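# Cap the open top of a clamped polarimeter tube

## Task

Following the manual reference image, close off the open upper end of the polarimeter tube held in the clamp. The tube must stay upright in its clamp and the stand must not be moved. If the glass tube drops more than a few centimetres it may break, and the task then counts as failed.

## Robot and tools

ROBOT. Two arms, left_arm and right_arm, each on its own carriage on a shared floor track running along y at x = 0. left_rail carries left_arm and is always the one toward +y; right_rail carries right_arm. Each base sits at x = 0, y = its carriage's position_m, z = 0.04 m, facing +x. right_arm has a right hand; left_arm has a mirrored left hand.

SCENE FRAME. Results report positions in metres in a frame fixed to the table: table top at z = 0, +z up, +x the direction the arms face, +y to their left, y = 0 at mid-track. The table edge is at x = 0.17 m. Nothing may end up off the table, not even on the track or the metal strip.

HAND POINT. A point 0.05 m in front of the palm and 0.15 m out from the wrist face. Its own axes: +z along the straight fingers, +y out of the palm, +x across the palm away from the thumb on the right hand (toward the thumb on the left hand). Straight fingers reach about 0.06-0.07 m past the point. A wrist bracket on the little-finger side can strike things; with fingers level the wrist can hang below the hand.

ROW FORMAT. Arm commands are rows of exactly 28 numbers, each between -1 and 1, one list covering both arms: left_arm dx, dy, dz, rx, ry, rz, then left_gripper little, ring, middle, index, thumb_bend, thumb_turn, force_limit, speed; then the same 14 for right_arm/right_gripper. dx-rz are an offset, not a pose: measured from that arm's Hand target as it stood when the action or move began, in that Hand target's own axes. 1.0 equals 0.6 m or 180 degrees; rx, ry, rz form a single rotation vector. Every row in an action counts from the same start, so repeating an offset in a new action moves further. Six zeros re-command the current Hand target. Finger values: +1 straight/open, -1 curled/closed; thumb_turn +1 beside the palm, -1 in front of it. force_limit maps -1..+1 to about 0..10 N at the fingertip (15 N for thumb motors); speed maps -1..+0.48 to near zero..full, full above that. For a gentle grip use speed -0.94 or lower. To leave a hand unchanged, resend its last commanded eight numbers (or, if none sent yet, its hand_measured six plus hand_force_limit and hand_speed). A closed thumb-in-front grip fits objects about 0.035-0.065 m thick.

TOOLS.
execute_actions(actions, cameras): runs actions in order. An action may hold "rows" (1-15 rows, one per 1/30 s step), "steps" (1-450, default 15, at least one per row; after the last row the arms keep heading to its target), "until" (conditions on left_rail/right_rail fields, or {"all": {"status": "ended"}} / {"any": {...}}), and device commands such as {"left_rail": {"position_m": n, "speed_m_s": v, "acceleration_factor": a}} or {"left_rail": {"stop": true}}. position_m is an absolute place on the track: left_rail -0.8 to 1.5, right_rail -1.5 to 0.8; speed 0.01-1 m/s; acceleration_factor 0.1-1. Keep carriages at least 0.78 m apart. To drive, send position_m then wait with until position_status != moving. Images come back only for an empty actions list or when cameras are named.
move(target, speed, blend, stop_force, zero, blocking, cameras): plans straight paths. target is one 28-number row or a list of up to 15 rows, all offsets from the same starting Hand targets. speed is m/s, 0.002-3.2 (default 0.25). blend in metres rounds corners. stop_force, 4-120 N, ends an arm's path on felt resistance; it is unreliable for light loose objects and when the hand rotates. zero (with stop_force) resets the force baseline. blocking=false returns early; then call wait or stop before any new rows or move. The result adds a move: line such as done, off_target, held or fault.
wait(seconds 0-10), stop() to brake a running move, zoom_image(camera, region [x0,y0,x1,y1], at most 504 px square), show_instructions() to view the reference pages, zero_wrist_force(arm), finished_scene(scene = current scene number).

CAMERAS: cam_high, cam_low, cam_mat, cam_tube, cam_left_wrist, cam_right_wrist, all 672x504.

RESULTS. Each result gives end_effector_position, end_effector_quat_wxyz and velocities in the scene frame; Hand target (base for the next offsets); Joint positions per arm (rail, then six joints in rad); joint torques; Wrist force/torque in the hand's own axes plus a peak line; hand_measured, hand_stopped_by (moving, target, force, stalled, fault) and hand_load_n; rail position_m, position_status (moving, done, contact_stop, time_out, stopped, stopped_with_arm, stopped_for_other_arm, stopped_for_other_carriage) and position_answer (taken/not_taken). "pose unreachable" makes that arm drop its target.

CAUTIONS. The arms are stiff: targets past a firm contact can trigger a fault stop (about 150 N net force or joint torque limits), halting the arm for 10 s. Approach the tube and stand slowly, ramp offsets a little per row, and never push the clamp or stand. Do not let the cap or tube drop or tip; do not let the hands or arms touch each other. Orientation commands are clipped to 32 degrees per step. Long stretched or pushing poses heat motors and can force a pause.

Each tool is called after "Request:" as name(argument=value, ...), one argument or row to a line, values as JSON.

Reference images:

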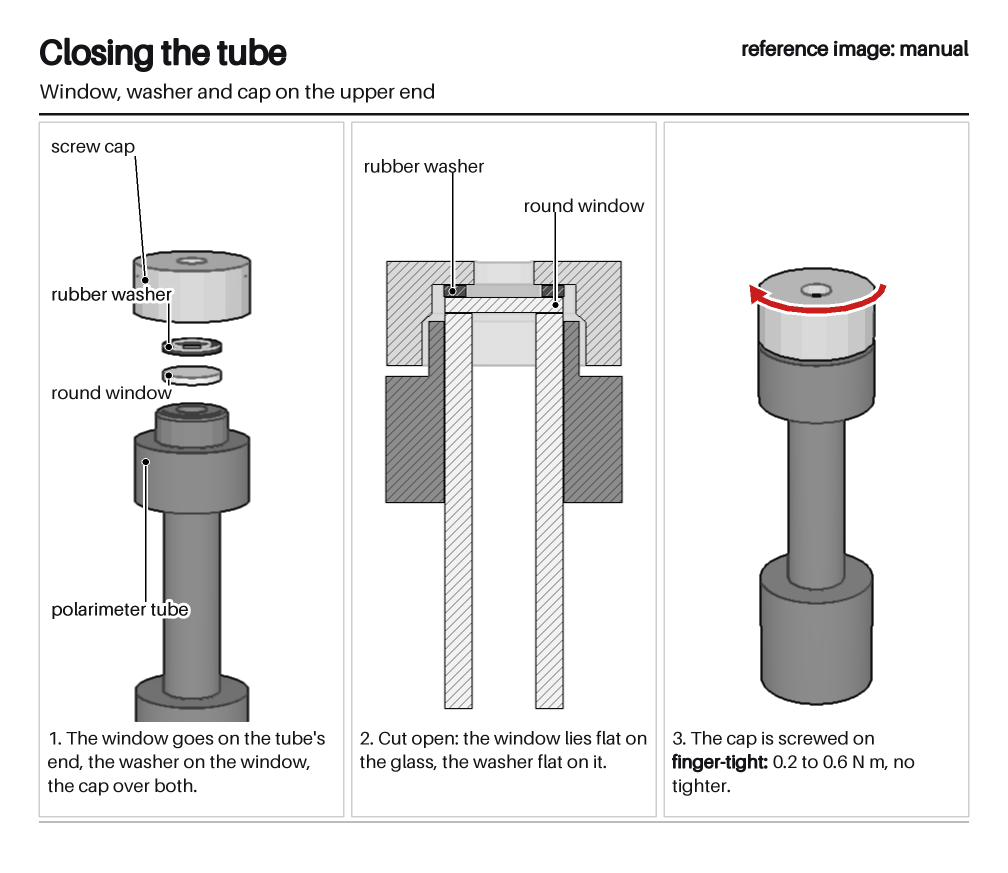

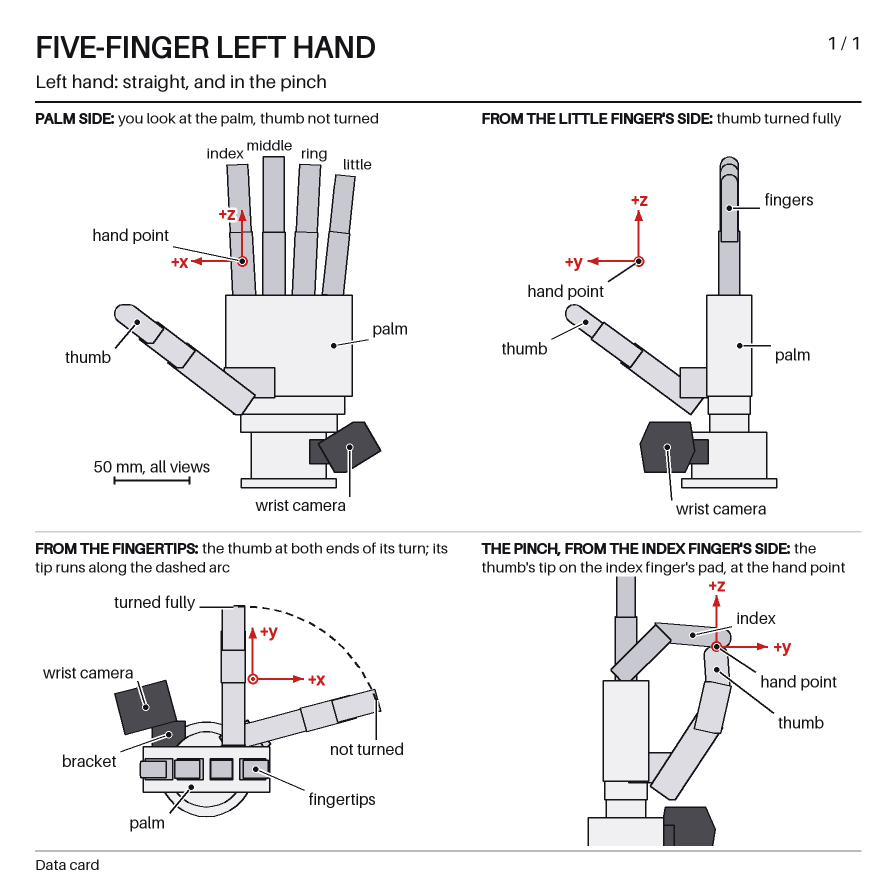

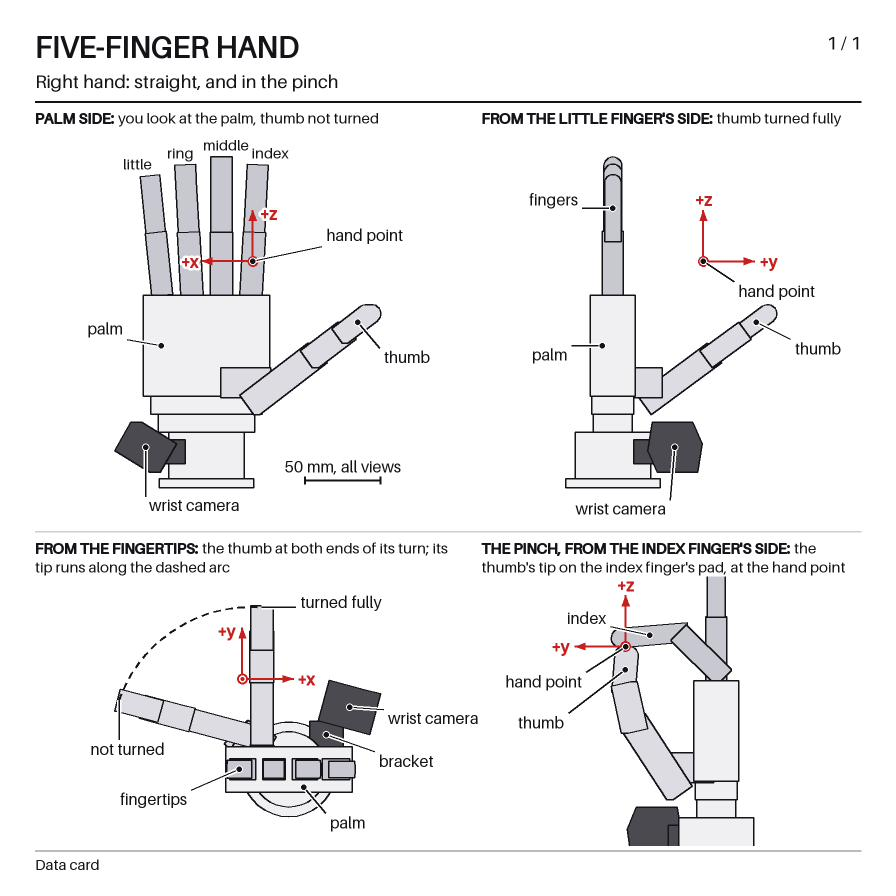

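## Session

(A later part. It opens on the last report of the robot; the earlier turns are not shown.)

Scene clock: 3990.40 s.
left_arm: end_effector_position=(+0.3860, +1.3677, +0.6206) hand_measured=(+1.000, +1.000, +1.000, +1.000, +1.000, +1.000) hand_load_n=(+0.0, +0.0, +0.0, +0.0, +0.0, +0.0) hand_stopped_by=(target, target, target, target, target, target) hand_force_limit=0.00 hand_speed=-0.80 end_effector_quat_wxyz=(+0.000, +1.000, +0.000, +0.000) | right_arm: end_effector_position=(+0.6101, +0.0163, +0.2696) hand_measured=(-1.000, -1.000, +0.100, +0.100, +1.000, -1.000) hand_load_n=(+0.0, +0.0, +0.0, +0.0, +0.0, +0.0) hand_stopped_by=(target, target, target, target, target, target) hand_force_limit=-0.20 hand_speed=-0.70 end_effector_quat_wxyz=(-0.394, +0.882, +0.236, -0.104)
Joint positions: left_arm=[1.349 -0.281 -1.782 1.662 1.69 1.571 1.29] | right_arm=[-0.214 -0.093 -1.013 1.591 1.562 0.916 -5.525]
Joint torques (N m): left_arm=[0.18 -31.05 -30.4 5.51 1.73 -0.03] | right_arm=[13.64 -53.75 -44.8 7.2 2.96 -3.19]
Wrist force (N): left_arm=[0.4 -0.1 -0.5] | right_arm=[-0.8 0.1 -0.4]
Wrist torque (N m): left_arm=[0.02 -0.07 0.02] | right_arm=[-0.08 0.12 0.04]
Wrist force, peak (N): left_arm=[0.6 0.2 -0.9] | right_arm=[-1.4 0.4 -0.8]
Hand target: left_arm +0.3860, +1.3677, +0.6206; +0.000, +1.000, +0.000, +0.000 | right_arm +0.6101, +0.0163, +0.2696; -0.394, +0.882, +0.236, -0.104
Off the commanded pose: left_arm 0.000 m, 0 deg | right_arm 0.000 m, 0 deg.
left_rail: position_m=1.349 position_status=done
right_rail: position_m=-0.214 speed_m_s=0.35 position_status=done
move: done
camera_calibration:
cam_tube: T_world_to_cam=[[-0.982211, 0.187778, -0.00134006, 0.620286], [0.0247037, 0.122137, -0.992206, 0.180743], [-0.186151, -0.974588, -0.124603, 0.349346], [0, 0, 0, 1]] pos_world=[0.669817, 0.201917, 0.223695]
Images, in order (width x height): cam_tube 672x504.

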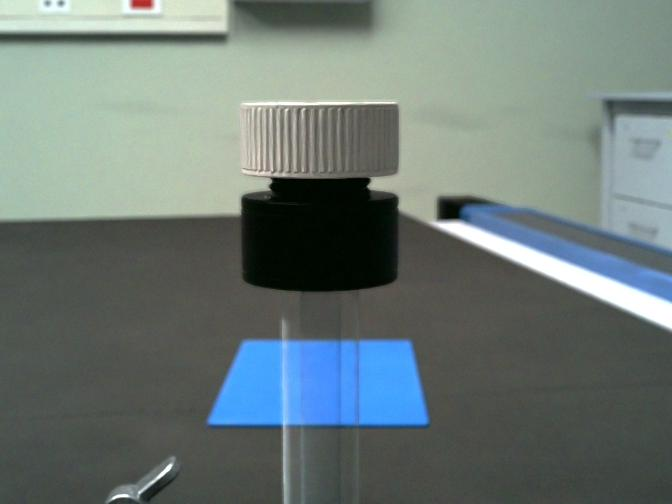

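Request:
move(
  target=[
    [0,0,0,0,0,0,1,1,1,1,1,1,0,-0.8, 0,0.03715,0.03345,0,0,0,-1,-1,0.1,0.1,1,-1,-0.2,-0.7],
    [0,0,0,0,0,0,1,1,1,1,1,1,0,-0.8, 0,0.0556,0.05006,0,0,0,-1,-1,0.1,0.1,1,-1,-0.2,-0.7],
  ],
  speed=[0.08,0.03],
  stop_force=5,
)

Request:
execute_actions(
  actions=[
    {"rows": [[0,0,0,0,0,0,1,1,1,1,1,1,0,-0.8, 0,0,0,0,0,0,-1,-1,-0.22,-0.33,1,-1,-0.6,-0.8]], "steps": 75},
    {"rows": [[0,0,0,0,0,0,1,1,1,1,1,1,0,-0.8, 0,0,0,0,0,0,-1,-1,-0.22,-0.33,0.45,-1,-0.1,-0.88]], "steps": 90},
  ],
)

Request:
move(
  target=[
    [0,0,0,0,0,0,1,1,1,1,1,1,0,-0.8, 0.01427,-0.0038,0.00454,0,0.08256,0.07433,-1,-1,-0.22,-0.33,0.45,-1,-0.1,-0.88],
    [0,0,0,0,0,0,1,1,1,1,1,1,0,-0.8, 0.02967,-0.0041,0.00517,0,0.16511,0.14867,-1,-1,-0.22,-0.33,0.45,-1,-0.1,-0.88],
    [0,0,0,0,0,0,1,1,1,1,1,1,0,-0.8, 0.0444,-0.0008,0.0019,0,0.24767,0.223,-1,-1,-0.22,-0.33,0.45,-1,-0.1,-0.88],
    [0,0,0,0,0,0,1,1,1,1,1,1,0,-0.8, 0.0567,0.0056,-0.0049,0,0.33022,0.29733,-1,-1,-0.22,-0.33,0.45,-1,-0.1,-0.88],
    [0,0,0,0,0,0,1,1,1,1,1,1,0,-0.8, 0.0614,0.0098,-0.0094,0,0.3715,0.3345,-1,-1,-0.22,-0.33,0.45,-1,-0.1,-0.88],
  ],
  speed=0.11,
  blend=[0.004,0.004,0.004,0.004,0],
  cameras=["cam_tube"],
)

Request:
zoom_image(
  camera="cam_tube",
  region=[230, 70, 410, 250],
)

Scene clock: 4015.33 s.
left_arm: end_effector_position=(+0.3860, +1.3677, +0.6206) hand_measured=(+1.000, +1.000, +1.000, +1.000, +1.000, +1.000) hand_load_n=(+0.0, +0.0, +0.0, +0.0, +0.0, +0.0) hand_stopped_by=(target, target, target, target, target, target) hand_force_limit=0.00 hand_speed=-0.80 end_effector_quat_wxyz=(+0.000, +1.000, +0.000, +0.000) | right_arm: end_effector_position=(+0.6102, +0.0164, +0.2247) hand_measured=(-1.000, -1.000, +0.100, +0.100, +1.000, -1.000) hand_load_n=(+0.0, +0.0, +0.0, +0.0, +0.0, +0.0) hand_stopped_by=(target, target, target, target, target, target) hand_force_limit=-0.20 hand_speed=-0.70 end_effector_quat_wxyz=(-0.394, +0.882, +0.236, -0.104)
Joint positions: left_arm=[1.349 -0.281 -1.782 1.662 1.69 1.571 1.29] | right_arm=[-0.214 -0.093 -0.971 1.614 1.496 0.916 -5.525]
Joint torques (N m): left_arm=[-0.56 -29.5 -30.34 5.52 1.16 0.05] | right_arm=[14.38 -53.47 -23.4 2.24 -4.11 1.61]
Wrist force (N): left_arm=[0.3 0.0 -0.7] | right_arm=[-0.7 0.1 -0.4]
Wrist torque (N m): left_arm=[0.05 -0.07 0.00] | right_arm=[-0.08 0.09 0.07]
Wrist force, peak (N): left_arm=[0.5 0.1 -0.9] | right_arm=[-1.3 0.4 -1.0]
Hand target: left_arm +0.3860, +1.3677, +0.6206; +0.000, +1.000, +0.000, +0.000 | right_arm +0.6102, +0.0164, +0.2247; -0.394, +0.882, +0.236, -0.104
Off the commanded pose: left_arm 0.000 m, 0 deg | right_arm 0.000 m, 0 deg.
left_rail: position_m=1.349 position_status=done
right_rail: position_m=-0.214 speed_m_s=0.35 position_status=done
move: done

Scene clock: 4021.03 s.
left_arm: end_effector_position=(+0.3860, +1.3677, +0.6206) hand_measured=(+1.000, +1.000, +1.000, +1.000, +1.000, +1.000) hand_load_n=(+0.0, +0.0, +0.0, +0.0, +0.0, +0.5) hand_stopped_by=(target, target, target, target, target, target) hand_force_limit=0.00 hand_speed=-0.80 end_effector_quat_wxyz=(+0.000, +1.000, +0.000, +0.000) | right_arm: end_effector_position=(+0.6102, +0.0164, +0.2247) hand_measured=(-1.000, -1.000, -0.220, -0.330, +0.776, -1.000) hand_load_n=(+0.0, +0.5, +4.5, +1.5, +7.5, +0.0) hand_stopped_by=(target, target, target, target, force, target) hand_force_limit=-0.10 hand_speed=-0.88 end_effector_quat_wxyz=(-0.394, +0.882, +0.236, -0.104)
Joint positions: left_arm=[1.349 -0.281 -1.782 1.662 1.69 1.571 1.29] | right_arm=[-0.214 -0.093 -0.971 1.614 1.496 0.916 -5.525]
Joint torques (N m): left_arm=[0.49 -29.18 -30.2 5.9 1.12 0.03] | right_arm=[3.4 -58.54 -27.72 4.92 -3.73 1.79]
Wrist force (N): left_arm=[0.3 0.0 -0.5] | right_arm=[-1.3 0.2 -0.9]
Wrist torque (N m): left_arm=[0.03 -0.06 0.00] | right_arm=[-0.05 0.20 0.03]
Wrist force, peak (N): left_arm=[0.5 -0.3 -0.9] | right_arm=[-1.3 -0.1 1.6]
Hand target: left_arm +0.3860, +1.3677, +0.6206; +0.000, +1.000, +0.000, +0.000 | right_arm +0.6102, +0.0164, +0.2247; -0.394, +0.882, +0.236, -0.104
Off the commanded pose: left_arm 0.000 m, 0 deg | right_arm 0.000 m, 0 deg.
left_rail: position_m=1.349 position_status=done
right_rail: position_m=-0.214 speed_m_s=0.35 position_status=done

Scene clock: 4028.77 s.
left_arm: end_effector_position=(+0.3860, +1.3677, +0.6206) hand_measured=(+1.000, +1.000, +1.000, +1.000, +1.000, +1.000) hand_load_n=(+0.0, +0.0, +0.0, +0.0, +0.0, +0.0) hand_stopped_by=(target, target, target, target, target, target) hand_force_limit=0.00 hand_speed=-0.80 end_effector_quat_wxyz=(+0.000, +1.000, +0.000, +0.000) | right_arm: end_effector_position=(+0.6461, +0.0277, +0.2242) hand_measured=(-1.000, -1.000, -0.220, -0.330, +0.776, -1.000) hand_load_n=(+0.0, +0.0, +4.5, +1.5, +7.5, -0.5) hand_stopped_by=(target, target, target, target, force, target) hand_force_limit=-0.10 hand_speed=-0.88 end_effector_quat_wxyz=(-0.353, +0.790, -0.457, +0.204)
Joint positions: left_arm=[1.349 -0.281 -1.782 1.662 1.69 1.571 1.29] | right_arm=[-0.215 -0.073 -1.389 1.931 0.283 1.139 -3.565]
Joint torques (N m): left_arm=[3.57 -31.83 -30.05 5.49 1.33 0.02] | right_arm=[17.23 -58.18 -30.02 -1.04 2.9 2.54]
Wrist force (N): left_arm=[0.7 0.4 -0.3] | right_arm=[-0.9 1.3 -1.1]
Wrist torque (N m): left_arm=[0.08 -0.12 0.02] | right_arm=[-0.04 0.18 -0.22]
Wrist force, peak (N): left_arm=[0.6 -0.2 -0.9] | right_arm=[-2.0 -0.9 -3.0]
Hand target: left_arm +0.3860, +1.3677, +0.6206; +0.000, +1.000, +0.000, +0.000 | right_arm +0.6462, +0.0277, +0.2242; -0.353, +0.790, -0.458, +0.204
Off the commanded pose: left_arm 0.000 m, 0 deg | right_arm 0.000 m, 0 deg.
left_rail: position_m=1.349 position_status=done
right_rail: position_m=-0.215 position_m_goal=-0.214 speed_m_s=0.35 position_status=done
move: done
camera_calibration:
cam_tube: T_world_to_cam=[[-0.982211, 0.187778, -0.00134006, 0.620286], [0.0247037, 0.122137, -0.992206, 0.180743], [-0.186151, -0.974588, -0.124603, 0.349346], [0, 0, 0, 1]] pos_world=[0.669817, 0.201917, 0.223695]
Images, in order (width x height): cam_tube 672x504.

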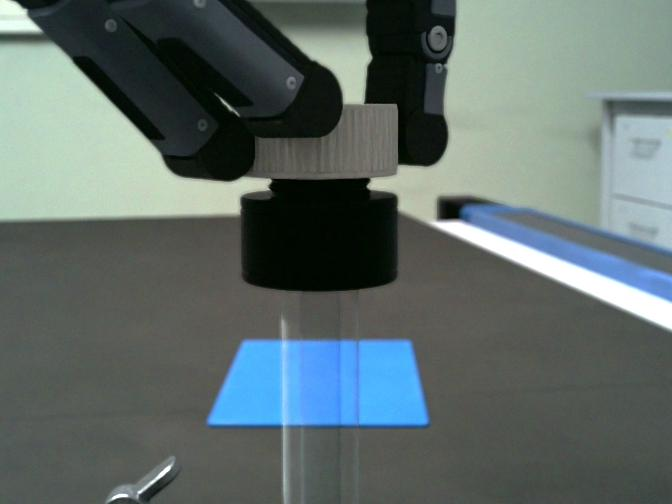

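Scaled by 2.800 from the camera's 672x504 image, which has a finer 960x720 frame.

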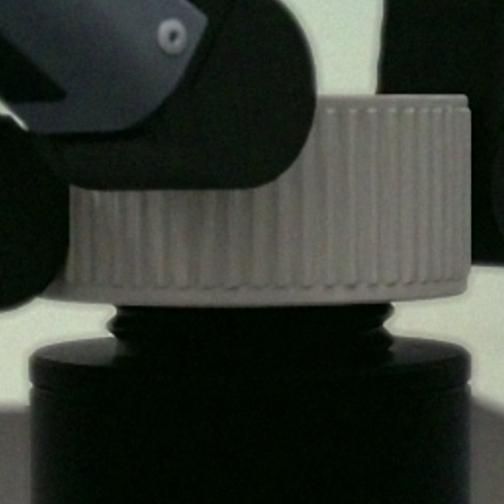

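Request:
move(
  target=[
    [0,0,0,0,0,0,1,1,1,1,1,1,0,-0.8, 0.01427,-0.0038,0.00454,0,0.08256,0.07433,-1,-1,-0.22,-0.33,0.45,-1,-0.1,-0.88],
    [0,0,0,0,0,0,1,1,1,1,1,1,0,-0.8, 0.02967,-0.0041,0.00517,0,0.16511,0.14867,-1,-1,-0.22,-0.33,0.45,-1,-0.1,-0.88],
    [0,0,0,0,0,0,1,1,1,1,1,1,0,-0.8, 0.0444,-0.0008,0.0019,0,0.24767,0.223,-1,-1,-0.22,-0.33,0.45,-1,-0.1,-0.88],
    [0,0,0,0,0,0,1,1,1,1,1,1,0,-0.8, 0.0567,0.0056,-0.0049,0,0.33022,0.29733,-1,-1,-0.22,-0.33,0.45,-1,-0.1,-0.88],
    [0,0,0,0,0,0,1,1,1,1,1,1,0,-0.8, 0.0614,0.0098,-0.0094,0,0.3715,0.3345,-1,-1,-0.22,-0.33,0.45,-1,-0.1,-0.88],
  ],
  speed=0.11,
  blend=[0.004,0.004,0.004,0.004,0],
  cameras=["cam_tube"],
)

Request:
zoom_image(
  camera="cam_tube",
  region=[230, 70, 410, 250],
)

Scene clock: 4051.37 s.
left_arm: end_effector_position=(+0.3860, +1.3677, +0.6206) hand_measured=(+1.000, +1.000, +1.000, +1.000, +1.000, +1.000) hand_load_n=(+0.0, +0.0, +0.0, +0.0, +0.0, +0.0) hand_stopped_by=(target, target, target, target, target, target) hand_force_limit=0.00 hand_speed=-0.80 end_effector_quat_wxyz=(+0.000, +1.000, +0.000, +0.000) | right_arm: end_effector_position=(+0.6575, -0.0083, +0.2235) hand_measured=(-1.000, -1.000, -0.220, -0.330, +0.776, -1.000) hand_load_n=(+0.0, +0.5, +4.0, +1.0, +7.5, -1.0) hand_stopped_by=(target, target, target, target, force, target) hand_force_limit=-0.10 hand_speed=-0.88 end_effector_quat_wxyz=(+0.106, -0.235, +0.883, -0.392)
Joint positions: left_arm=[1.349 -0.281 -1.782 1.662 1.69 1.571 1.29] | right_arm=[-0.215 0.261 -1.156 1.711 0.735 2.37 -1.95]
Joint torques (N m): left_arm=[0.44 -30.55 -30.97 6.02 1.33 0.14] | right_arm=[14.76 -42.6 -45.56 6.45 5.42 2.65]
Wrist force (N): left_arm=[0.2 -0.1 -0.5] | right_arm=[-0.5 -1.1 -4.0]
Wrist torque (N m): left_arm=[0.01 -0.04 0.00] | right_arm=[-0.15 0.18 -0.21]
Wrist force, peak (N): left_arm=[0.8 -0.3 -0.9] | right_arm=[-0.6 -0.7 -4.6]
Hand target: left_arm +0.3860, +1.3677, +0.6206; +0.000, +1.000, +0.000, +0.000 | right_arm +0.6575, -0.0083, +0.2235; +0.106, -0.235, +0.883, -0.392
Off the commanded pose: left_arm 0.000 m, 0 deg | right_arm 0.000 m, 0 deg.
left_rail: position_m=1.349 position_status=done
right_rail: position_m=-0.215 position_m_goal=-0.214 speed_m_s=0.35 position_status=done
move: done
camera_calibration:
cam_tube: T_world_to_cam=[[-0.982211, 0.187778, -0.00134006, 0.620286], [0.0247037, 0.122137, -0.992206, 0.180743], [-0.186151, -0.974588, -0.124603, 0.349346], [0, 0, 0, 1]] pos_world=[0.669817, 0.201917, 0.223695]
Images, in order (width x height): cam_tube 672x504.

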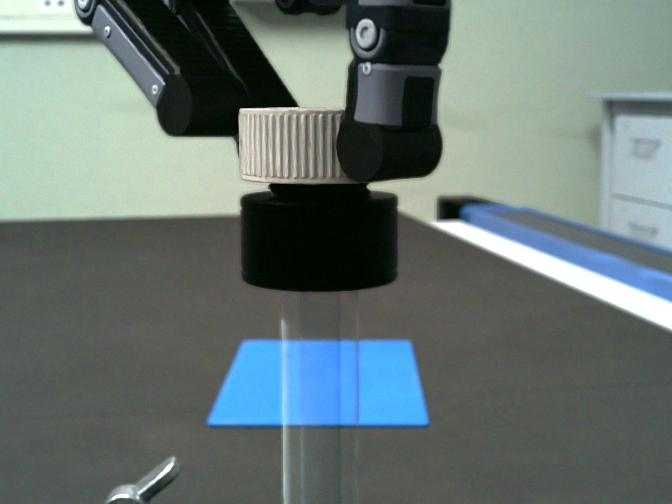

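Scaled by 2.800 from the camera's 672x504 image, which has a finer 960x720 frame.

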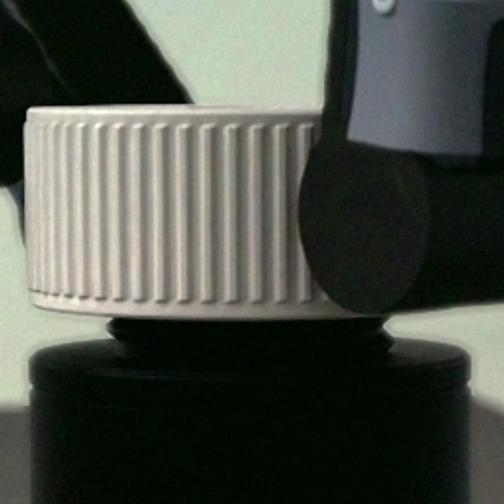

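Request:
execute_actions(
  actions=[
    {"rows":[[0,0,0,0,0,0,1,1,1,1,1,1,0,-0.8,0,0,0,0,0,0,-1,-1,-0.22,-0.33,1,-1,-0.2,-0.8]],"steps":40},
    {"rows":[[0,0,0,0,0,0,1,1,1,1,1,1,0,-0.8,0,0,0,0,0,0,-1,-1,0.1,0.1,1,-1,-0.2,-0.7]],"steps":45},
  ],
)

Request:
move(
  target=[0,0,0,0,0,0,1,1,1,1,1,1,0,-0.8,0,-0.05573,-0.05018,0,0,0,-1,-1,0.1,0.1,1,-1,-0.2,-0.7],
  speed=0.08,
)

Request:
move(
  target=[
    [0,0,0,0,0,0,1,1,1,1,1,1,0,-0.8,-0.01962,0.02564,-0.02847,0,-0.24767,-0.223,-1,-1,0.1,0.1,1,-1,-0.2,-0.7],
    [0,0,0,0,0,0,1,1,1,1,1,1,0,-0.8,0.00336,0.05074,-0.05635,0,-0.49533,-0.446,-1,-1,0.1,0.1,1,-1,-0.2,-0.7],
    [0,0,0,0,0,0,1,1,1,1,1,1,0,-0.8,0.04733,0.04996,-0.05548,0,-0.743,-0.669,-1,-1,0.1,0.1,1,-1,-0.2,-0.7],
  ],
  speed=0.25,
  blend=[0.01,0.01,0],
  cameras=["cam_tube"],
)

Request:
zoom_image(
  camera="cam_tube",
  region=[230, 70, 410, 250],
)

Scene clock: 4087.47 s.
left_arm: end_effector_position=(+0.3860, +1.3677, +0.6206) hand_measured=(+1.000, +1.000, +1.000, +1.000, +1.000, +1.000) hand_load_n=(+0.0, +0.0, +0.0, +0.0, +0.0, +0.0) hand_stopped_by=(target, target, target, target, target, target) hand_force_limit=0.00 hand_speed=-0.80 end_effector_quat_wxyz=(+0.000, +1.000, +0.000, +0.000) | right_arm: end_effector_position=(+0.6575, -0.0083, +0.2235) hand_measured=(-1.000, -1.000, +0.100, +0.100, +1.000, -1.000) hand_load_n=(+0.0, +0.0, +0.0, +0.0, +0.0, +0.0) hand_stopped_by=(target, target, target, target, target, target) hand_force_limit=-0.20 hand_speed=-0.70 end_effector_quat_wxyz=(+0.106, -0.235, +0.883, -0.392)
Joint positions: left_arm=[1.349 -0.281 -1.782 1.662 1.69 1.571 1.29] | right_arm=[-0.215 0.261 -1.156 1.711 0.735 2.37 -1.95]
Joint torques (N m): left_arm=[-2.43 -31.53 -30.61 5.63 1.52 0.1] | right_arm=[16.66 -51.62 -44.05 5.1 2.93 2.15]
Wrist force (N): left_arm=[0.1 0.2 -0.5] | right_arm=[-0.8 0.3 -0.4]
Wrist torque (N m): left_arm=[0.08 -0.04 -0.01] | right_arm=[-0.08 0.13 -0.17]
Wrist force, peak (N): left_arm=[0.7 0.2 -0.8] | right_arm=[-0.6 -1.2 -4.0]
Hand target: left_arm +0.3860, +1.3677, +0.6206; +0.000, +1.000, +0.000, +0.000 | right_arm +0.6575, -0.0083, +0.2235; +0.106, -0.235, +0.883, -0.392
Off the commanded pose: left_arm 0.000 m, 0 deg | right_arm 0.000 m, 0 deg.
left_rail: position_m=1.349 position_status=done
right_rail: position_m=-0.215 position_m_goal=-0.214 speed_m_s=0.35 position_status=done

Scene clock: 4088.53 s.
left_arm: end_effector_position=(+0.3860, +1.3677, +0.6206) hand_measured=(+1.000, +1.000, +1.000, +1.000, +1.000, +1.000) hand_load_n=(+0.0, +0.0, +0.0, +0.0, +0.0, +0.0) hand_stopped_by=(target, target, target, target, target, target) hand_force_limit=0.00 hand_speed=-0.80 end_effector_quat_wxyz=(+0.000, +1.000, +0.000, +0.000) | right_arm: end_effector_position=(+0.6574, -0.0084, +0.2683) hand_measured=(-1.000, -1.000, +0.100, +0.100, +1.000, -1.000) hand_load_n=(+0.0, +0.0, +0.0, +0.0, +0.5, +0.0) hand_stopped_by=(target, target, target, target, target, target) hand_force_limit=-0.20 hand_speed=-0.70 end_effector_quat_wxyz=(+0.106, -0.235, +0.883, -0.392)
Joint positions: left_arm=[1.349 -0.281 -1.782 1.662 1.69 1.571 1.29] | right_arm=[-0.215 0.261 -1.193 1.675 0.808 2.37 -1.95]
Joint torques (N m): left_arm=[-0.43 -30.63 -30.1 5.55 1.09 0.32] | right_arm=[-10.02 -74.08 -46.66 6.73 -0.38 1.36]
Wrist force (N): left_arm=[0.3 0.2 -0.6] | right_arm=[-0.7 0.4 -0.6]
Wrist torque (N m): left_arm=[0.07 -0.07 0.00] | right_arm=[-0.05 0.10 -0.11]
Wrist force, peak (N): left_arm=[0.6 -0.3 -0.6] | right_arm=[-1.0 0.8 -0.2]
Hand target: left_arm +0.3860, +1.3677, +0.6206; +0.000, +1.000, +0.000, +0.000 | right_arm +0.6574, -0.0084, +0.2685; +0.106, -0.235, +0.883, -0.392
Off the commanded pose: left_arm 0.000 m, 0 deg | right_arm 0.000 m, 0 deg.
left_rail: position_m=1.349 position_status=done
right_rail: position_m=-0.215 position_m_goal=-0.214 speed_m_s=0.35 position_status=done
move: done

Scene clock: 4095.57 s.
left_arm: end_effector_position=(+0.3860, +1.3677, +0.6206) hand_measured=(+1.000, +1.000, +1.000, +1.000, +1.000, +1.000) hand_load_n=(+0.0, +0.0, +0.0, +0.0, +0.0, +0.0) hand_stopped_by=(target, target, target, target, target, target) hand_force_limit=0.00 hand_speed=-0.80 end_effector_quat_wxyz=(+0.000, +1.000, +0.000, +0.000) | right_arm: end_effector_position=(+0.6104, +0.0163, +0.2685) hand_measured=(-1.000, -1.000, +0.100, +0.100, +1.000, -1.000) hand_load_n=(+0.0, +0.0, +0.0, +0.0, +0.0, +0.0) hand_stopped_by=(target, target, target, target, target, target) hand_force_limit=-0.20 hand_speed=-0.70 end_effector_quat_wxyz=(-0.394, +0.882, +0.236, -0.104)
Joint positions: left_arm=[1.349 -0.281 -1.782 1.662 1.69 1.571 1.29] | right_arm=[-0.215 -0.093 -1.012 1.59 1.56 0.916 -5.525]
Joint torques (N m): left_arm=[1.03 -32.11 -31.44 5.82 1.7 0.11] | right_arm=[16.43 -56.8 -44.96 7.56 3.03 -2.91]
Wrist force (N): left_arm=[0.5 -0.1 -0.4] | right_arm=[-1.2 0.4 -0.2]
Wrist torque (N m): left_arm=[0.01 -0.09 0.02] | right_arm=[-0.05 0.17 0.04]
Wrist force, peak (N): left_arm=[0.9 0.0 -0.7] | right_arm=[-1.6 0.2 -0.3]
Hand target: left_arm +0.3860, +1.3677, +0.6206; +0.000, +1.000, +0.000, +0.000 | right_arm +0.6104, +0.0163, +0.2685; -0.394, +0.882, +0.236, -0.104
Off the commanded pose: left_arm 0.000 m, 0 deg | right_arm 0.000 m, 0 deg.
left_rail: position_m=1.349 position_status=done
right_rail: position_m=-0.215 position_m_goal=-0.214 speed_m_s=0.35 position_status=done
move: done
camera_calibration:
cam_tube: T_world_to_cam=[[-0.982211, 0.187778, -0.00134006, 0.620286], [0.0247037, 0.122137, -0.992206, 0.180743], [-0.186151, -0.974588, -0.124603, 0.349346], [0, 0, 0, 1]] pos_world=[0.669817, 0.201917, 0.223695]
Images, in order (width x height): cam_tube 672x504.

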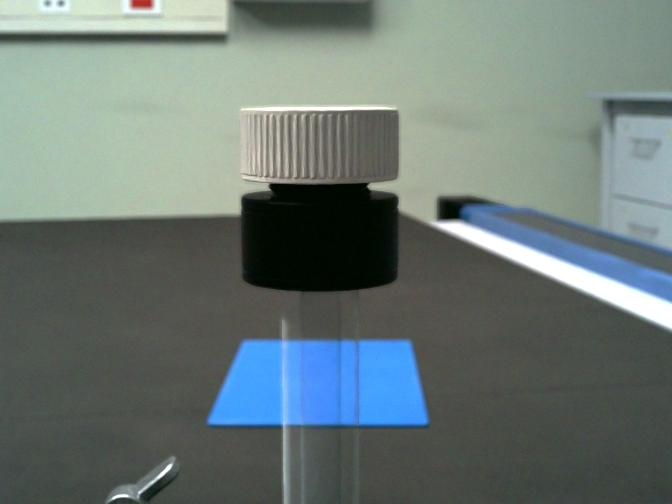

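Scaled by 2.800 from the camera's 672x504 image, which has a finer 960x720 frame.

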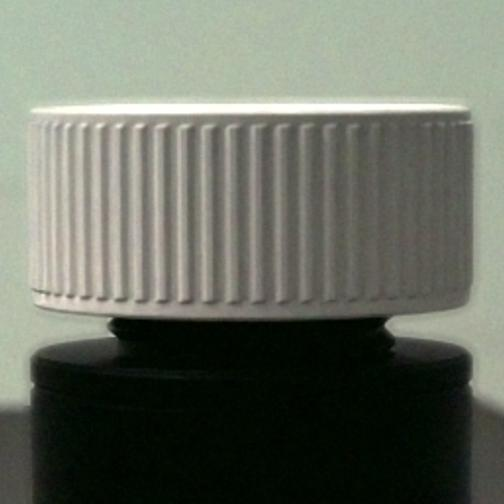

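Request:
move(
  target=[
    [0,0,0,0,0,0,1,1,1,1,1,1,0,-0.8,0,0.03715,0.03345,0,0,0,-1,-1,0.1,0.1,1,-1,-0.2,-0.7],
    [0,0,0,0,0,0,1,1,1,1,1,1,0,-0.8,0,0.05535,0.04984,0,0,0,-1,-1,0.1,0.1,1,-1,-0.2,-0.7],
  ],
  speed=[0.08,0.03],
  stop_force=5,
)

Request:
execute_actions(
  actions=[
    {"rows":[[0,0,0,0,0,0,1,1,1,1,1,1,0,-0.8,0,0,0,0,0,0,-1,-1,-0.22,-0.33,1,-1,-0.6,-0.8]],"steps":75},
    {"rows":[[0,0,0,0,0,0,1,1,1,1,1,1,0,-0.8,0,0,0,0,0,0,-1,-1,-0.22,-0.33,0.45,-1,-0.1,-0.88]],"steps":90},
  ],
  cameras=["cam_tube"],
)

Scene clock: 4108.80 s.
left_arm: end_effector_position=(+0.3860, +1.3677, +0.6206) hand_measured=(+1.000, +1.000, +1.000, +1.000, +1.000, +1.000) hand_load_n=(+0.0, +0.0, +0.0, +0.0, +0.0, +0.0) hand_stopped_by=(target, target, target, target, target, target) hand_force_limit=0.00 hand_speed=-0.80 end_effector_quat_wxyz=(+0.000, +1.000, +0.000, +0.000) | right_arm: end_effector_position=(+0.6105, +0.0164, +0.2238) hand_measured=(-1.000, -1.000, +0.100, +0.100, +1.000, -1.000) hand_load_n=(+0.0, +0.0, +0.0, +0.0, +0.0, +0.0) hand_stopped_by=(target, target, target, target, target, target) hand_force_limit=-0.20 hand_speed=-0.70 end_effector_quat_wxyz=(-0.394, +0.882, +0.236, -0.104)
Joint positions: left_arm=[1.349 -0.281 -1.782 1.662 1.69 1.571 1.29] | right_arm=[-0.215 -0.093 -0.969 1.614 1.495 0.916 -5.525]
Joint torques (N m): left_arm=[-0.94 -32.22 -30.13 5.56 1.36 0.31] | right_arm=[14.34 -55.32 -22.64 1.59 -3.82 1.39]
Wrist force (N): left_arm=[0.8 -0.2 -0.5] | right_arm=[-0.5 0.3 -0.1]
Wrist torque (N m): left_arm=[0.01 -0.13 0.04] | right_arm=[-0.07 0.06 0.10]
Wrist force, peak (N): left_arm=[0.7 0.1 -0.9] | right_arm=[-1.3 0.3 -0.8]
Hand target: left_arm +0.3860, +1.3677, +0.6206; +0.000, +1.000, +0.000, +0.000 | right_arm +0.6105, +0.0164, +0.2238; -0.394, +0.882, +0.236, -0.104
Off the commanded pose: left_arm 0.000 m, 0 deg | right_arm 0.000 m, 0 deg.
left_rail: position_m=1.349 position_status=done
right_rail: position_m=-0.215 position_m_goal=-0.214 speed_m_s=0.35 position_status=done
move: done

Scene clock: 4114.50 s.
left_arm: end_effector_position=(+0.3860, +1.3677, +0.6206) hand_measured=(+1.000, +1.000, +1.000, +1.000, +1.000, +1.000) hand_load_n=(+0.0, +0.0, +0.0, +0.0, +0.0, +0.0) hand_stopped_by=(target, target, target, target, target, target) hand_force_limit=0.00 hand_speed=-0.80 end_effector_quat_wxyz=(+0.000, +1.000, +0.000, +0.000) | right_arm: end_effector_position=(+0.6105, +0.0164, +0.2238) hand_measured=(-1.000, -1.000, -0.220, -0.330, +0.776, -1.000) hand_load_n=(+0.0, +0.0, +4.0, +2.0, +7.0, -0.5) hand_stopped_by=(target, target, force, target, force, target) hand_force_limit=-0.10 hand_speed=-0.88 end_effector_quat_wxyz=(-0.394, +0.882, +0.236, -0.104)
Joint positions: left_arm=[1.349 -0.281 -1.782 1.662 1.69 1.571 1.29] | right_arm=[-0.215 -0.093 -0.969 1.614 1.495 0.916 -5.525]
Joint torques (N m): left_arm=[1.12 -32.36 -31.53 5.63 1.62 0.27] | right_arm=[-2.52 -60.62 -30.77 4.65 -3.43 1.81]
Wrist force (N): left_arm=[0.8 0.4 -0.4] | right_arm=[-1.2 0.3 0.0]
Wrist torque (N m): left_arm=[0.08 -0.13 0.02] | right_arm=[-0.08 0.14 0.06]
Wrist force, peak (N): left_arm=[1.2 0.1 -0.2] | right_arm=[-1.2 -0.5 2.6]
Hand target: left_arm +0.3860, +1.3677, +0.6206; +0.000, +1.000, +0.000, +0.000 | right_arm +0.6105, +0.0164, +0.2238; -0.394, +0.882, +0.236, -0.104
Off the commanded pose: left_arm 0.000 m, 0 deg | right_arm 0.000 m, 0 deg.
left_rail: position_m=1.349 position_status=done
right_rail: position_m=-0.215 position_m_goal=-0.214 speed_m_s=0.35 position_status=done
camera_calibration:
cam_tube: T_world_to_cam=[[-0.982211, 0.187778, -0.00134006, 0.620286], [0.0247037, 0.122137, -0.992206, 0.180743], [-0.186151, -0.974588, -0.124603, 0.349346], [0, 0, 0, 1]] pos_world=[0.669817, 0.201917, 0.223695]
Images, in order (width x height): cam_tube 672x504.

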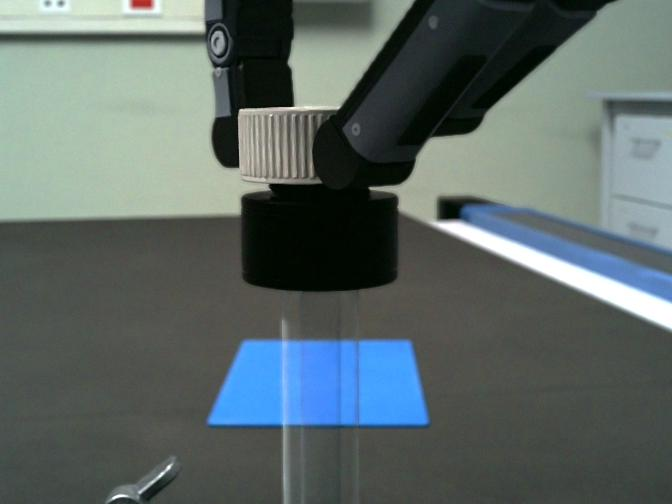

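Request:
move(
  target=[
    [0,0,0,0,0,0,1,1,1,1,1,1,0,-0.8,0.01427,-0.0038,0.00454,0,0.08256,0.07433,-1,-1,-0.22,-0.33,0.45,-1,-0.1,-0.88],
    [0,0,0,0,0,0,1,1,1,1,1,1,0,-0.8,0.02967,-0.0041,0.00517,0,0.16511,0.14867,-1,-1,-0.22,-0.33,0.45,-1,-0.1,-0.88],
    [0,0,0,0,0,0,1,1,1,1,1,1,0,-0.8,0.0444,-0.0008,0.0019,0,0.24767,0.223,-1,-1,-0.22,-0.33,0.45,-1,-0.1,-0.88],
    [0,0,0,0,0,0,1,1,1,1,1,1,0,-0.8,0.0567,0.0056,-0.0049,0,0.33022,0.29733,-1,-1,-0.22,-0.33,0.45,-1,-0.1,-0.88],
    [0,0,0,0,0,0,1,1,1,1,1,1,0,-0.8,0.0614,0.0098,-0.0094,0,0.3715,0.3345,-1,-1,-0.22,-0.33,0.45,-1,-0.1,-0.88],
  ],
  speed=0.11,
  blend=[0.004,0.004,0.004,0.004,0],
)

Request:
move(
  target=[
    [0,0,0,0,0,0,1,1,1,1,1,1,0,-0.8,0.01427,-0.0038,0.00454,0,0.08256,0.07433,-1,-1,-0.22,-0.33,0.45,-1,-0.1,-0.88],
    [0,0,0,0,0,0,1,1,1,1,1,1,0,-0.8,0.02967,-0.0041,0.00517,0,0.16511,0.14867,-1,-1,-0.22,-0.33,0.45,-1,-0.1,-0.88],
    [0,0,0,0,0,0,1,1,1,1,1,1,0,-0.8,0.0444,-0.0008,0.0019,0,0.24767,0.223,-1,-1,-0.22,-0.33,0.45,-1,-0.1,-0.88],
    [0,0,0,0,0,0,1,1,1,1,1,1,0,-0.8,0.0567,0.0056,-0.0049,0,0.33022,0.29733,-1,-1,-0.22,-0.33,0.45,-1,-0.1,-0.88],
    [0,0,0,0,0,0,1,1,1,1,1,1,0,-0.8,0.0614,0.0098,-0.0094,0,0.3715,0.3345,-1,-1,-0.22,-0.33,0.45,-1,-0.1,-0.88],
  ],
  speed=0.11,
  blend=[0.004,0.004,0.004,0.004,0],
  cameras=["cam_tube"],
)

Request:
zoom_image(
  camera="cam_tube",
  region=[230, 70, 410, 250],
)

Scene clock: 4138.30 s.
left_arm: end_effector_position=(+0.3860, +1.3677, +0.6206) hand_measured=(+1.000, +1.000, +1.000, +1.000, +1.000, +1.000) hand_load_n=(+0.0, +0.0, +0.0, +0.0, +0.0, +0.0) hand_stopped_by=(target, target, target, target, target, target) hand_force_limit=0.00 hand_speed=-0.80 end_effector_quat_wxyz=(+0.000, +1.000, +0.000, +0.000) | right_arm: end_effector_position=(+0.6465, +0.0277, +0.2233) hand_measured=(-1.000, -1.000, -0.220, -0.330, +0.776, -1.000) hand_load_n=(+0.0, +0.0, +3.0, +1.5, +8.5, -1.0) hand_stopped_by=(target, target, force, target, force, target) hand_force_limit=-0.10 hand_speed=-0.88 end_effector_quat_wxyz=(-0.353, +0.790, -0.457, +0.204)
Joint positions: left_arm=[1.349 -0.281 -1.782 1.662 1.69 1.571 1.29] | right_arm=[-0.215 -0.073 -1.387 1.931 0.282 1.139 -3.565]
Joint torques (N m): left_arm=[0.99 -30.08 -31.61 5.5 1.23 -0.16] | right_arm=[15.44 -58.91 -29.88 -1.2 2.36 2.64]
Wrist force (N): left_arm=[0.4 -0.4 -0.1] | right_arm=[-0.2 2.6 -2.7]
Wrist torque (N m): left_arm=[-0.04 -0.07 0.02] | right_arm=[-0.04 0.14 -0.18]
Wrist force, peak (N): left_arm=[1.1 0.1 -0.2] | right_arm=[-2.0 3.6 -1.0]
Hand target: left_arm +0.3860, +1.3677, +0.6206; +0.000, +1.000, +0.000, +0.000 | right_arm +0.6465, +0.0277, +0.2233; -0.353, +0.790, -0.458, +0.204
Off the commanded pose: left_arm 0.000 m, 0 deg | right_arm 0.000 m, 0 deg.
left_rail: position_m=1.349 position_status=done
right_rail: position_m=-0.215 position_m_goal=-0.214 speed_m_s=0.35 position_status=done
move: done

Scene clock: 4146.10 s.
left_arm: end_effector_position=(+0.3860, +1.3677, +0.6206) hand_measured=(+1.000, +1.000, +1.000, +1.000, +1.000, +1.000) hand_load_n=(+0.0, +0.0, +0.5, +0.0, -0.5, +0.0) hand_stopped_by=(target, target, target, target, target, target) hand_force_limit=0.00 hand_speed=-0.80 end_effector_quat_wxyz=(+0.000, +1.000, +0.000, +0.000) | right_arm: end_effector_position=(+0.6578, -0.0083, +0.2226) hand_measured=(-1.000, -1.000, -0.220, -0.330, +0.776, -1.000) hand_load_n=(+0.0, +0.5, +3.0, +1.5, +8.0, -2.0) hand_stopped_by=(target, target, force, target, force, target) hand_force_limit=-0.10 hand_speed=-0.88 end_effector_quat_wxyz=(+0.106, -0.235, +0.883, -0.392)
Joint positions: left_arm=[1.349 -0.281 -1.782 1.662 1.69 1.571 1.29] | right_arm=[-0.214 0.261 -1.155 1.711 0.734 2.37 -1.95]
Joint torques (N m): left_arm=[1.53 -31.9 -29.53 5.81 1.4 0.03] | right_arm=[15.01 -45.27 -46.16 5.75 5.6 2.57]
Wrist force (N): left_arm=[0.4 0.0 -1.0] | right_arm=[1.3 0.0 -3.3]
Wrist torque (N m): left_arm=[0.06 -0.09 0.01] | right_arm=[-0.17 0.06 -0.19]
Wrist force, peak (N): left_arm=[0.7 0.5 -0.6] | right_arm=[0.5 0.2 -4.8]
Hand target: left_arm +0.3860, +1.3677, +0.6206; +0.000, +1.000, +0.000, +0.000 | right_arm +0.6578, -0.0083, +0.2226; +0.106, -0.235, +0.883, -0.392
Off the commanded pose: left_arm 0.000 m, 0 deg | right_arm 0.000 m, 0 deg.
left_rail: position_m=1.349 position_status=done
right_rail: position_m=-0.214 speed_m_s=0.35 position_status=done
move: done
camera_calibration:
cam_tube: T_world_to_cam=[[-0.982211, 0.187778, -0.00134006, 0.620286], [0.0247037, 0.122137, -0.992206, 0.180743], [-0.186151, -0.974588, -0.124603, 0.349346], [0, 0, 0, 1]] pos_world=[0.669817, 0.201917, 0.223695]
Images, in order (width x height): cam_tube 672x504.

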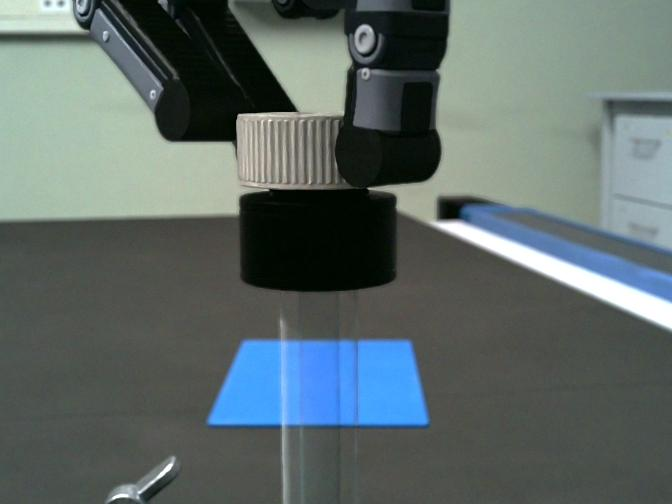

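Scaled by 2.800 from the camera's 672x504 image, which has a finer 960x720 frame.

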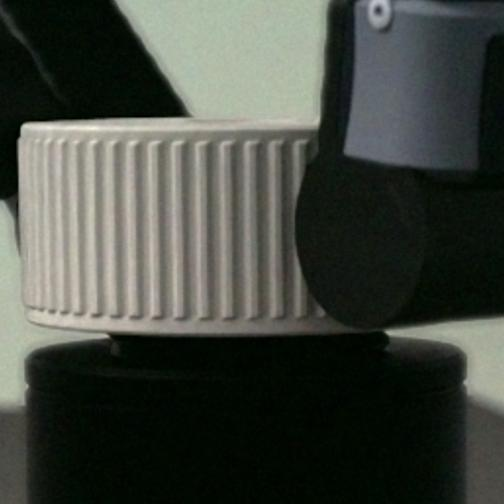

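Request:
execute_actions(
  actions=[
    {"rows":[[0,0,0,0,0,0,1,1,1,1,1,1,0,-0.8,0,0,0,0,0,0,-1,-1,-0.22,-0.33,1,-1,-0.2,-0.8]],"steps":40},
    {"rows":[[0,0,0,0,0,0,1,1,1,1,1,1,0,-0.8,0,0,0,0,0,0,-1,-1,0.1,0.1,1,-1,-0.2,-0.7]],"steps":45},
  ],
)

Request:
move(
  target=[0,0,0,0,0,0,1,1,1,1,1,1,0,-0.8,0,-0.05573,-0.05018,0,0,0,-1,-1,0.1,0.1,1,-1,-0.2,-0.7],
  speed=0.08,
)

Request:
move(
  target=[
    [0,0,0,0,0,0,1,1,1,1,1,1,0,-0.8,-0.01962,0.02564,-0.02847,0,-0.24767,-0.223,-1,-1,0.1,0.1,1,-1,-0.2,-0.7],
    [0,0,0,0,0,0,1,1,1,1,1,1,0,-0.8,0.00336,0.05074,-0.05635,0,-0.49533,-0.446,-1,-1,0.1,0.1,1,-1,-0.2,-0.7],
    [0,0,0,0,0,0,1,1,1,1,1,1,0,-0.8,0.04733,0.04996,-0.05548,0,-0.743,-0.669,-1,-1,0.1,0.1,1,-1,-0.2,-0.7],
  ],
  speed=0.25,
  blend=[0.01,0.01,0],
  cameras=["cam_tube"],
)

Request:
zoom_image(
  camera="cam_tube",
  region=[230, 70, 410, 250],
)

Scene clock: 4160.47 s.
left_arm: end_effector_position=(+0.3860, +1.3677, +0.6206) hand_measured=(+1.000, +1.000, +1.000, +1.000, +1.000, +1.000) hand_load_n=(+0.0, +0.0, +0.0, +0.0, +0.0, +0.0) hand_stopped_by=(target, target, target, target, target, target) hand_force_limit=0.00 hand_speed=-0.80 end_effector_quat_wxyz=(+0.000, +1.000, +0.000, +0.000) | right_arm: end_effector_position=(+0.6578, -0.0083, +0.2226) hand_measured=(-1.000, -1.000, +0.100, +0.100, +1.000, -1.000) hand_load_n=(+0.0, +0.0, +0.0, +0.0, +0.0, +0.0) hand_stopped_by=(target, target, target, target, target, target) hand_force_limit=-0.20 hand_speed=-0.70 end_effector_quat_wxyz=(+0.106, -0.235, +0.883, -0.392)
Joint positions: left_arm=[1.349 -0.281 -1.782 1.662 1.69 1.571 1.29] | right_arm=[-0.214 0.261 -1.155 1.711 0.734 2.37 -1.95]
Joint torques (N m): left_arm=[-0.37 -33.42 -30.67 5.66 1.46 0.74] | right_arm=[14.86 -49.99 -40.39 6.15 3.23 2.81]
Wrist force (N): left_arm=[0.7 0.4 -0.4] | right_arm=[-1.0 0.7 -0.1]
Wrist torque (N m): left_arm=[0.10 -0.12 0.01] | right_arm=[-0.04 0.14 -0.17]
Wrist force, peak (N): left_arm=[0.4 0.5 -0.8] | right_arm=[1.2 -0.3 -3.9]
Hand target: left_arm +0.3860, +1.3677, +0.6206; +0.000, +1.000, +0.000, +0.000 | right_arm +0.6578, -0.0083, +0.2226; +0.106, -0.235, +0.883, -0.392
Off the commanded pose: left_arm 0.000 m, 0 deg | right_arm 0.000 m, 0 deg.
left_rail: position_m=1.349 position_status=done
right_rail: position_m=-0.214 speed_m_s=0.35 position_status=done

Scene clock: 4161.53 s.
left_arm: end_effector_position=(+0.3860, +1.3677, +0.6206) hand_measured=(+1.000, +1.000, +1.000, +1.000, +1.000, +1.000) hand_load_n=(+0.0, +0.0, +0.0, +0.0, +0.0, +0.0) hand_stopped_by=(target, target, target, target, target, target) hand_force_limit=0.00 hand_speed=-0.80 end_effector_quat_wxyz=(+0.000, +1.000, +0.000, +0.000) | right_arm: end_effector_position=(+0.6577, -0.0084, +0.2674) hand_measured=(-1.000, -1.000, +0.100, +0.100, +1.000, -1.000) hand_load_n=(+0.0, +0.0, +0.0, +0.0, +0.0, +0.0) hand_stopped_by=(target, target, target, target, target, target) hand_force_limit=-0.20 hand_speed=-0.70 end_effector_quat_wxyz=(+0.106, -0.235, +0.883, -0.392)
Joint positions: left_arm=[1.349 -0.281 -1.782 1.662 1.69 1.571 1.29] | right_arm=[-0.214 0.261 -1.192 1.675 0.807 2.37 -1.95]
Joint torques (N m): left_arm=[-3.55 -32.89 -29.61 6.14 1.64 0.3] | right_arm=[-11.12 -75.22 -47.47 5.99 -0.49 1.41]
Wrist force (N): left_arm=[0.4 0.3 -0.6] | right_arm=[-0.8 0.3 -0.2]
Wrist torque (N m): left_arm=[0.08 -0.09 0.01] | right_arm=[-0.08 0.10 -0.11]
Wrist force, peak (N): left_arm=[0.6 0.4 -0.7] | right_arm=[-1.3 0.3 -0.3]
Hand target: left_arm +0.3860, +1.3677, +0.6206; +0.000, +1.000, +0.000, +0.000 | right_arm +0.6577, -0.0084, +0.2676; +0.106, -0.235, +0.883, -0.392
Off the commanded pose: left_arm 0.000 m, 0 deg | right_arm 0.000 m, 0 deg.
left_rail: position_m=1.349 position_status=done
right_rail: position_m=-0.214 speed_m_s=0.35 position_status=done
move: done

Scene clock: 4168.57 s.
left_arm: end_effector_position=(+0.3860, +1.3677, +0.6206) hand_measured=(+1.000, +1.000, +1.000, +1.000, +1.000, +1.000) hand_load_n=(+0.5, +0.0, +0.0, +0.0, +0.0, +0.0) hand_stopped_by=(target, target, target, target, target, target) hand_force_limit=0.00 hand_speed=-0.80 end_effector_quat_wxyz=(+0.000, +1.000, +0.000, +0.000) | right_arm: end_effector_position=(+0.6108, +0.0163, +0.2676) hand_measured=(-1.000, -1.000, +0.100, +0.100, +1.000, -1.000) hand_load_n=(+0.0, +0.0, +0.0, +0.0, +0.0, +0.0) hand_stopped_by=(target, target, target, target, target, target) hand_force_limit=-0.20 hand_speed=-0.70 end_effector_quat_wxyz=(-0.394, +0.882, +0.236, -0.104)
Joint positions: left_arm=[1.349 -0.281 -1.782 1.662 1.69 1.571 1.29] | right_arm=[-0.214 -0.093 -1.01 1.59 1.559 0.916 -5.525]
Joint torques (N m): left_arm=[0.69 -32.26 -31.63 5.91 1.4 0.53] | right_arm=[17.49 -52.51 -44.46 7.41 2.97 -3.46]
Wrist force (N): left_arm=[0.4 0.0 -0.5] | right_arm=[-1.1 0.7 -0.2]
Wrist torque (N m): left_arm=[0.04 -0.08 0.01] | right_arm=[-0.02 0.17 0.04]
Wrist force, peak (N): left_arm=[0.5 -0.2 -1.1] | right_arm=[-1.5 0.8 -0.2]
Hand target: left_arm +0.3860, +1.3677, +0.6206; +0.000, +1.000, +0.000, +0.000 | right_arm +0.6108, +0.0163, +0.2676; -0.394, +0.882, +0.236, -0.104
Off the commanded pose: left_arm 0.000 m, 0 deg | right_arm 0.000 m, 0 deg.
left_rail: position_m=1.349 position_status=done
right_rail: position_m=-0.214 speed_m_s=0.35 position_status=done
move: done
camera_calibration:
cam_tube: T_world_to_cam=[[-0.982211, 0.187778, -0.00134006, 0.620286], [0.0247037, 0.122137, -0.992206, 0.180743], [-0.186151, -0.974588, -0.124603, 0.349346], [0, 0, 0, 1]] pos_world=[0.669817, 0.201917, 0.223695]
Images, in order (width x height): cam_tube 672x504.

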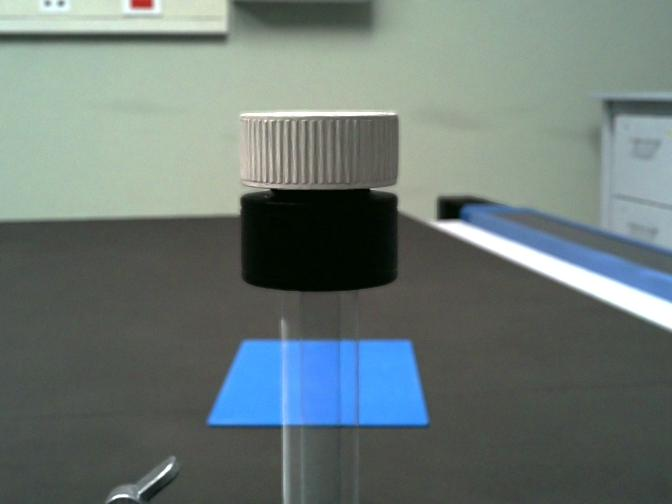

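Scaled by 2.800 from the camera's 672x504 image, which has a finer 960x720 frame.

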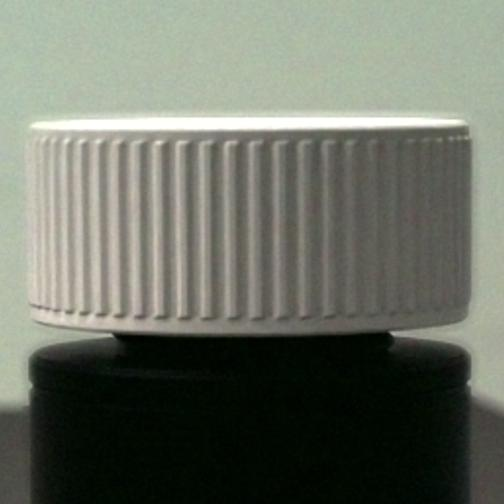

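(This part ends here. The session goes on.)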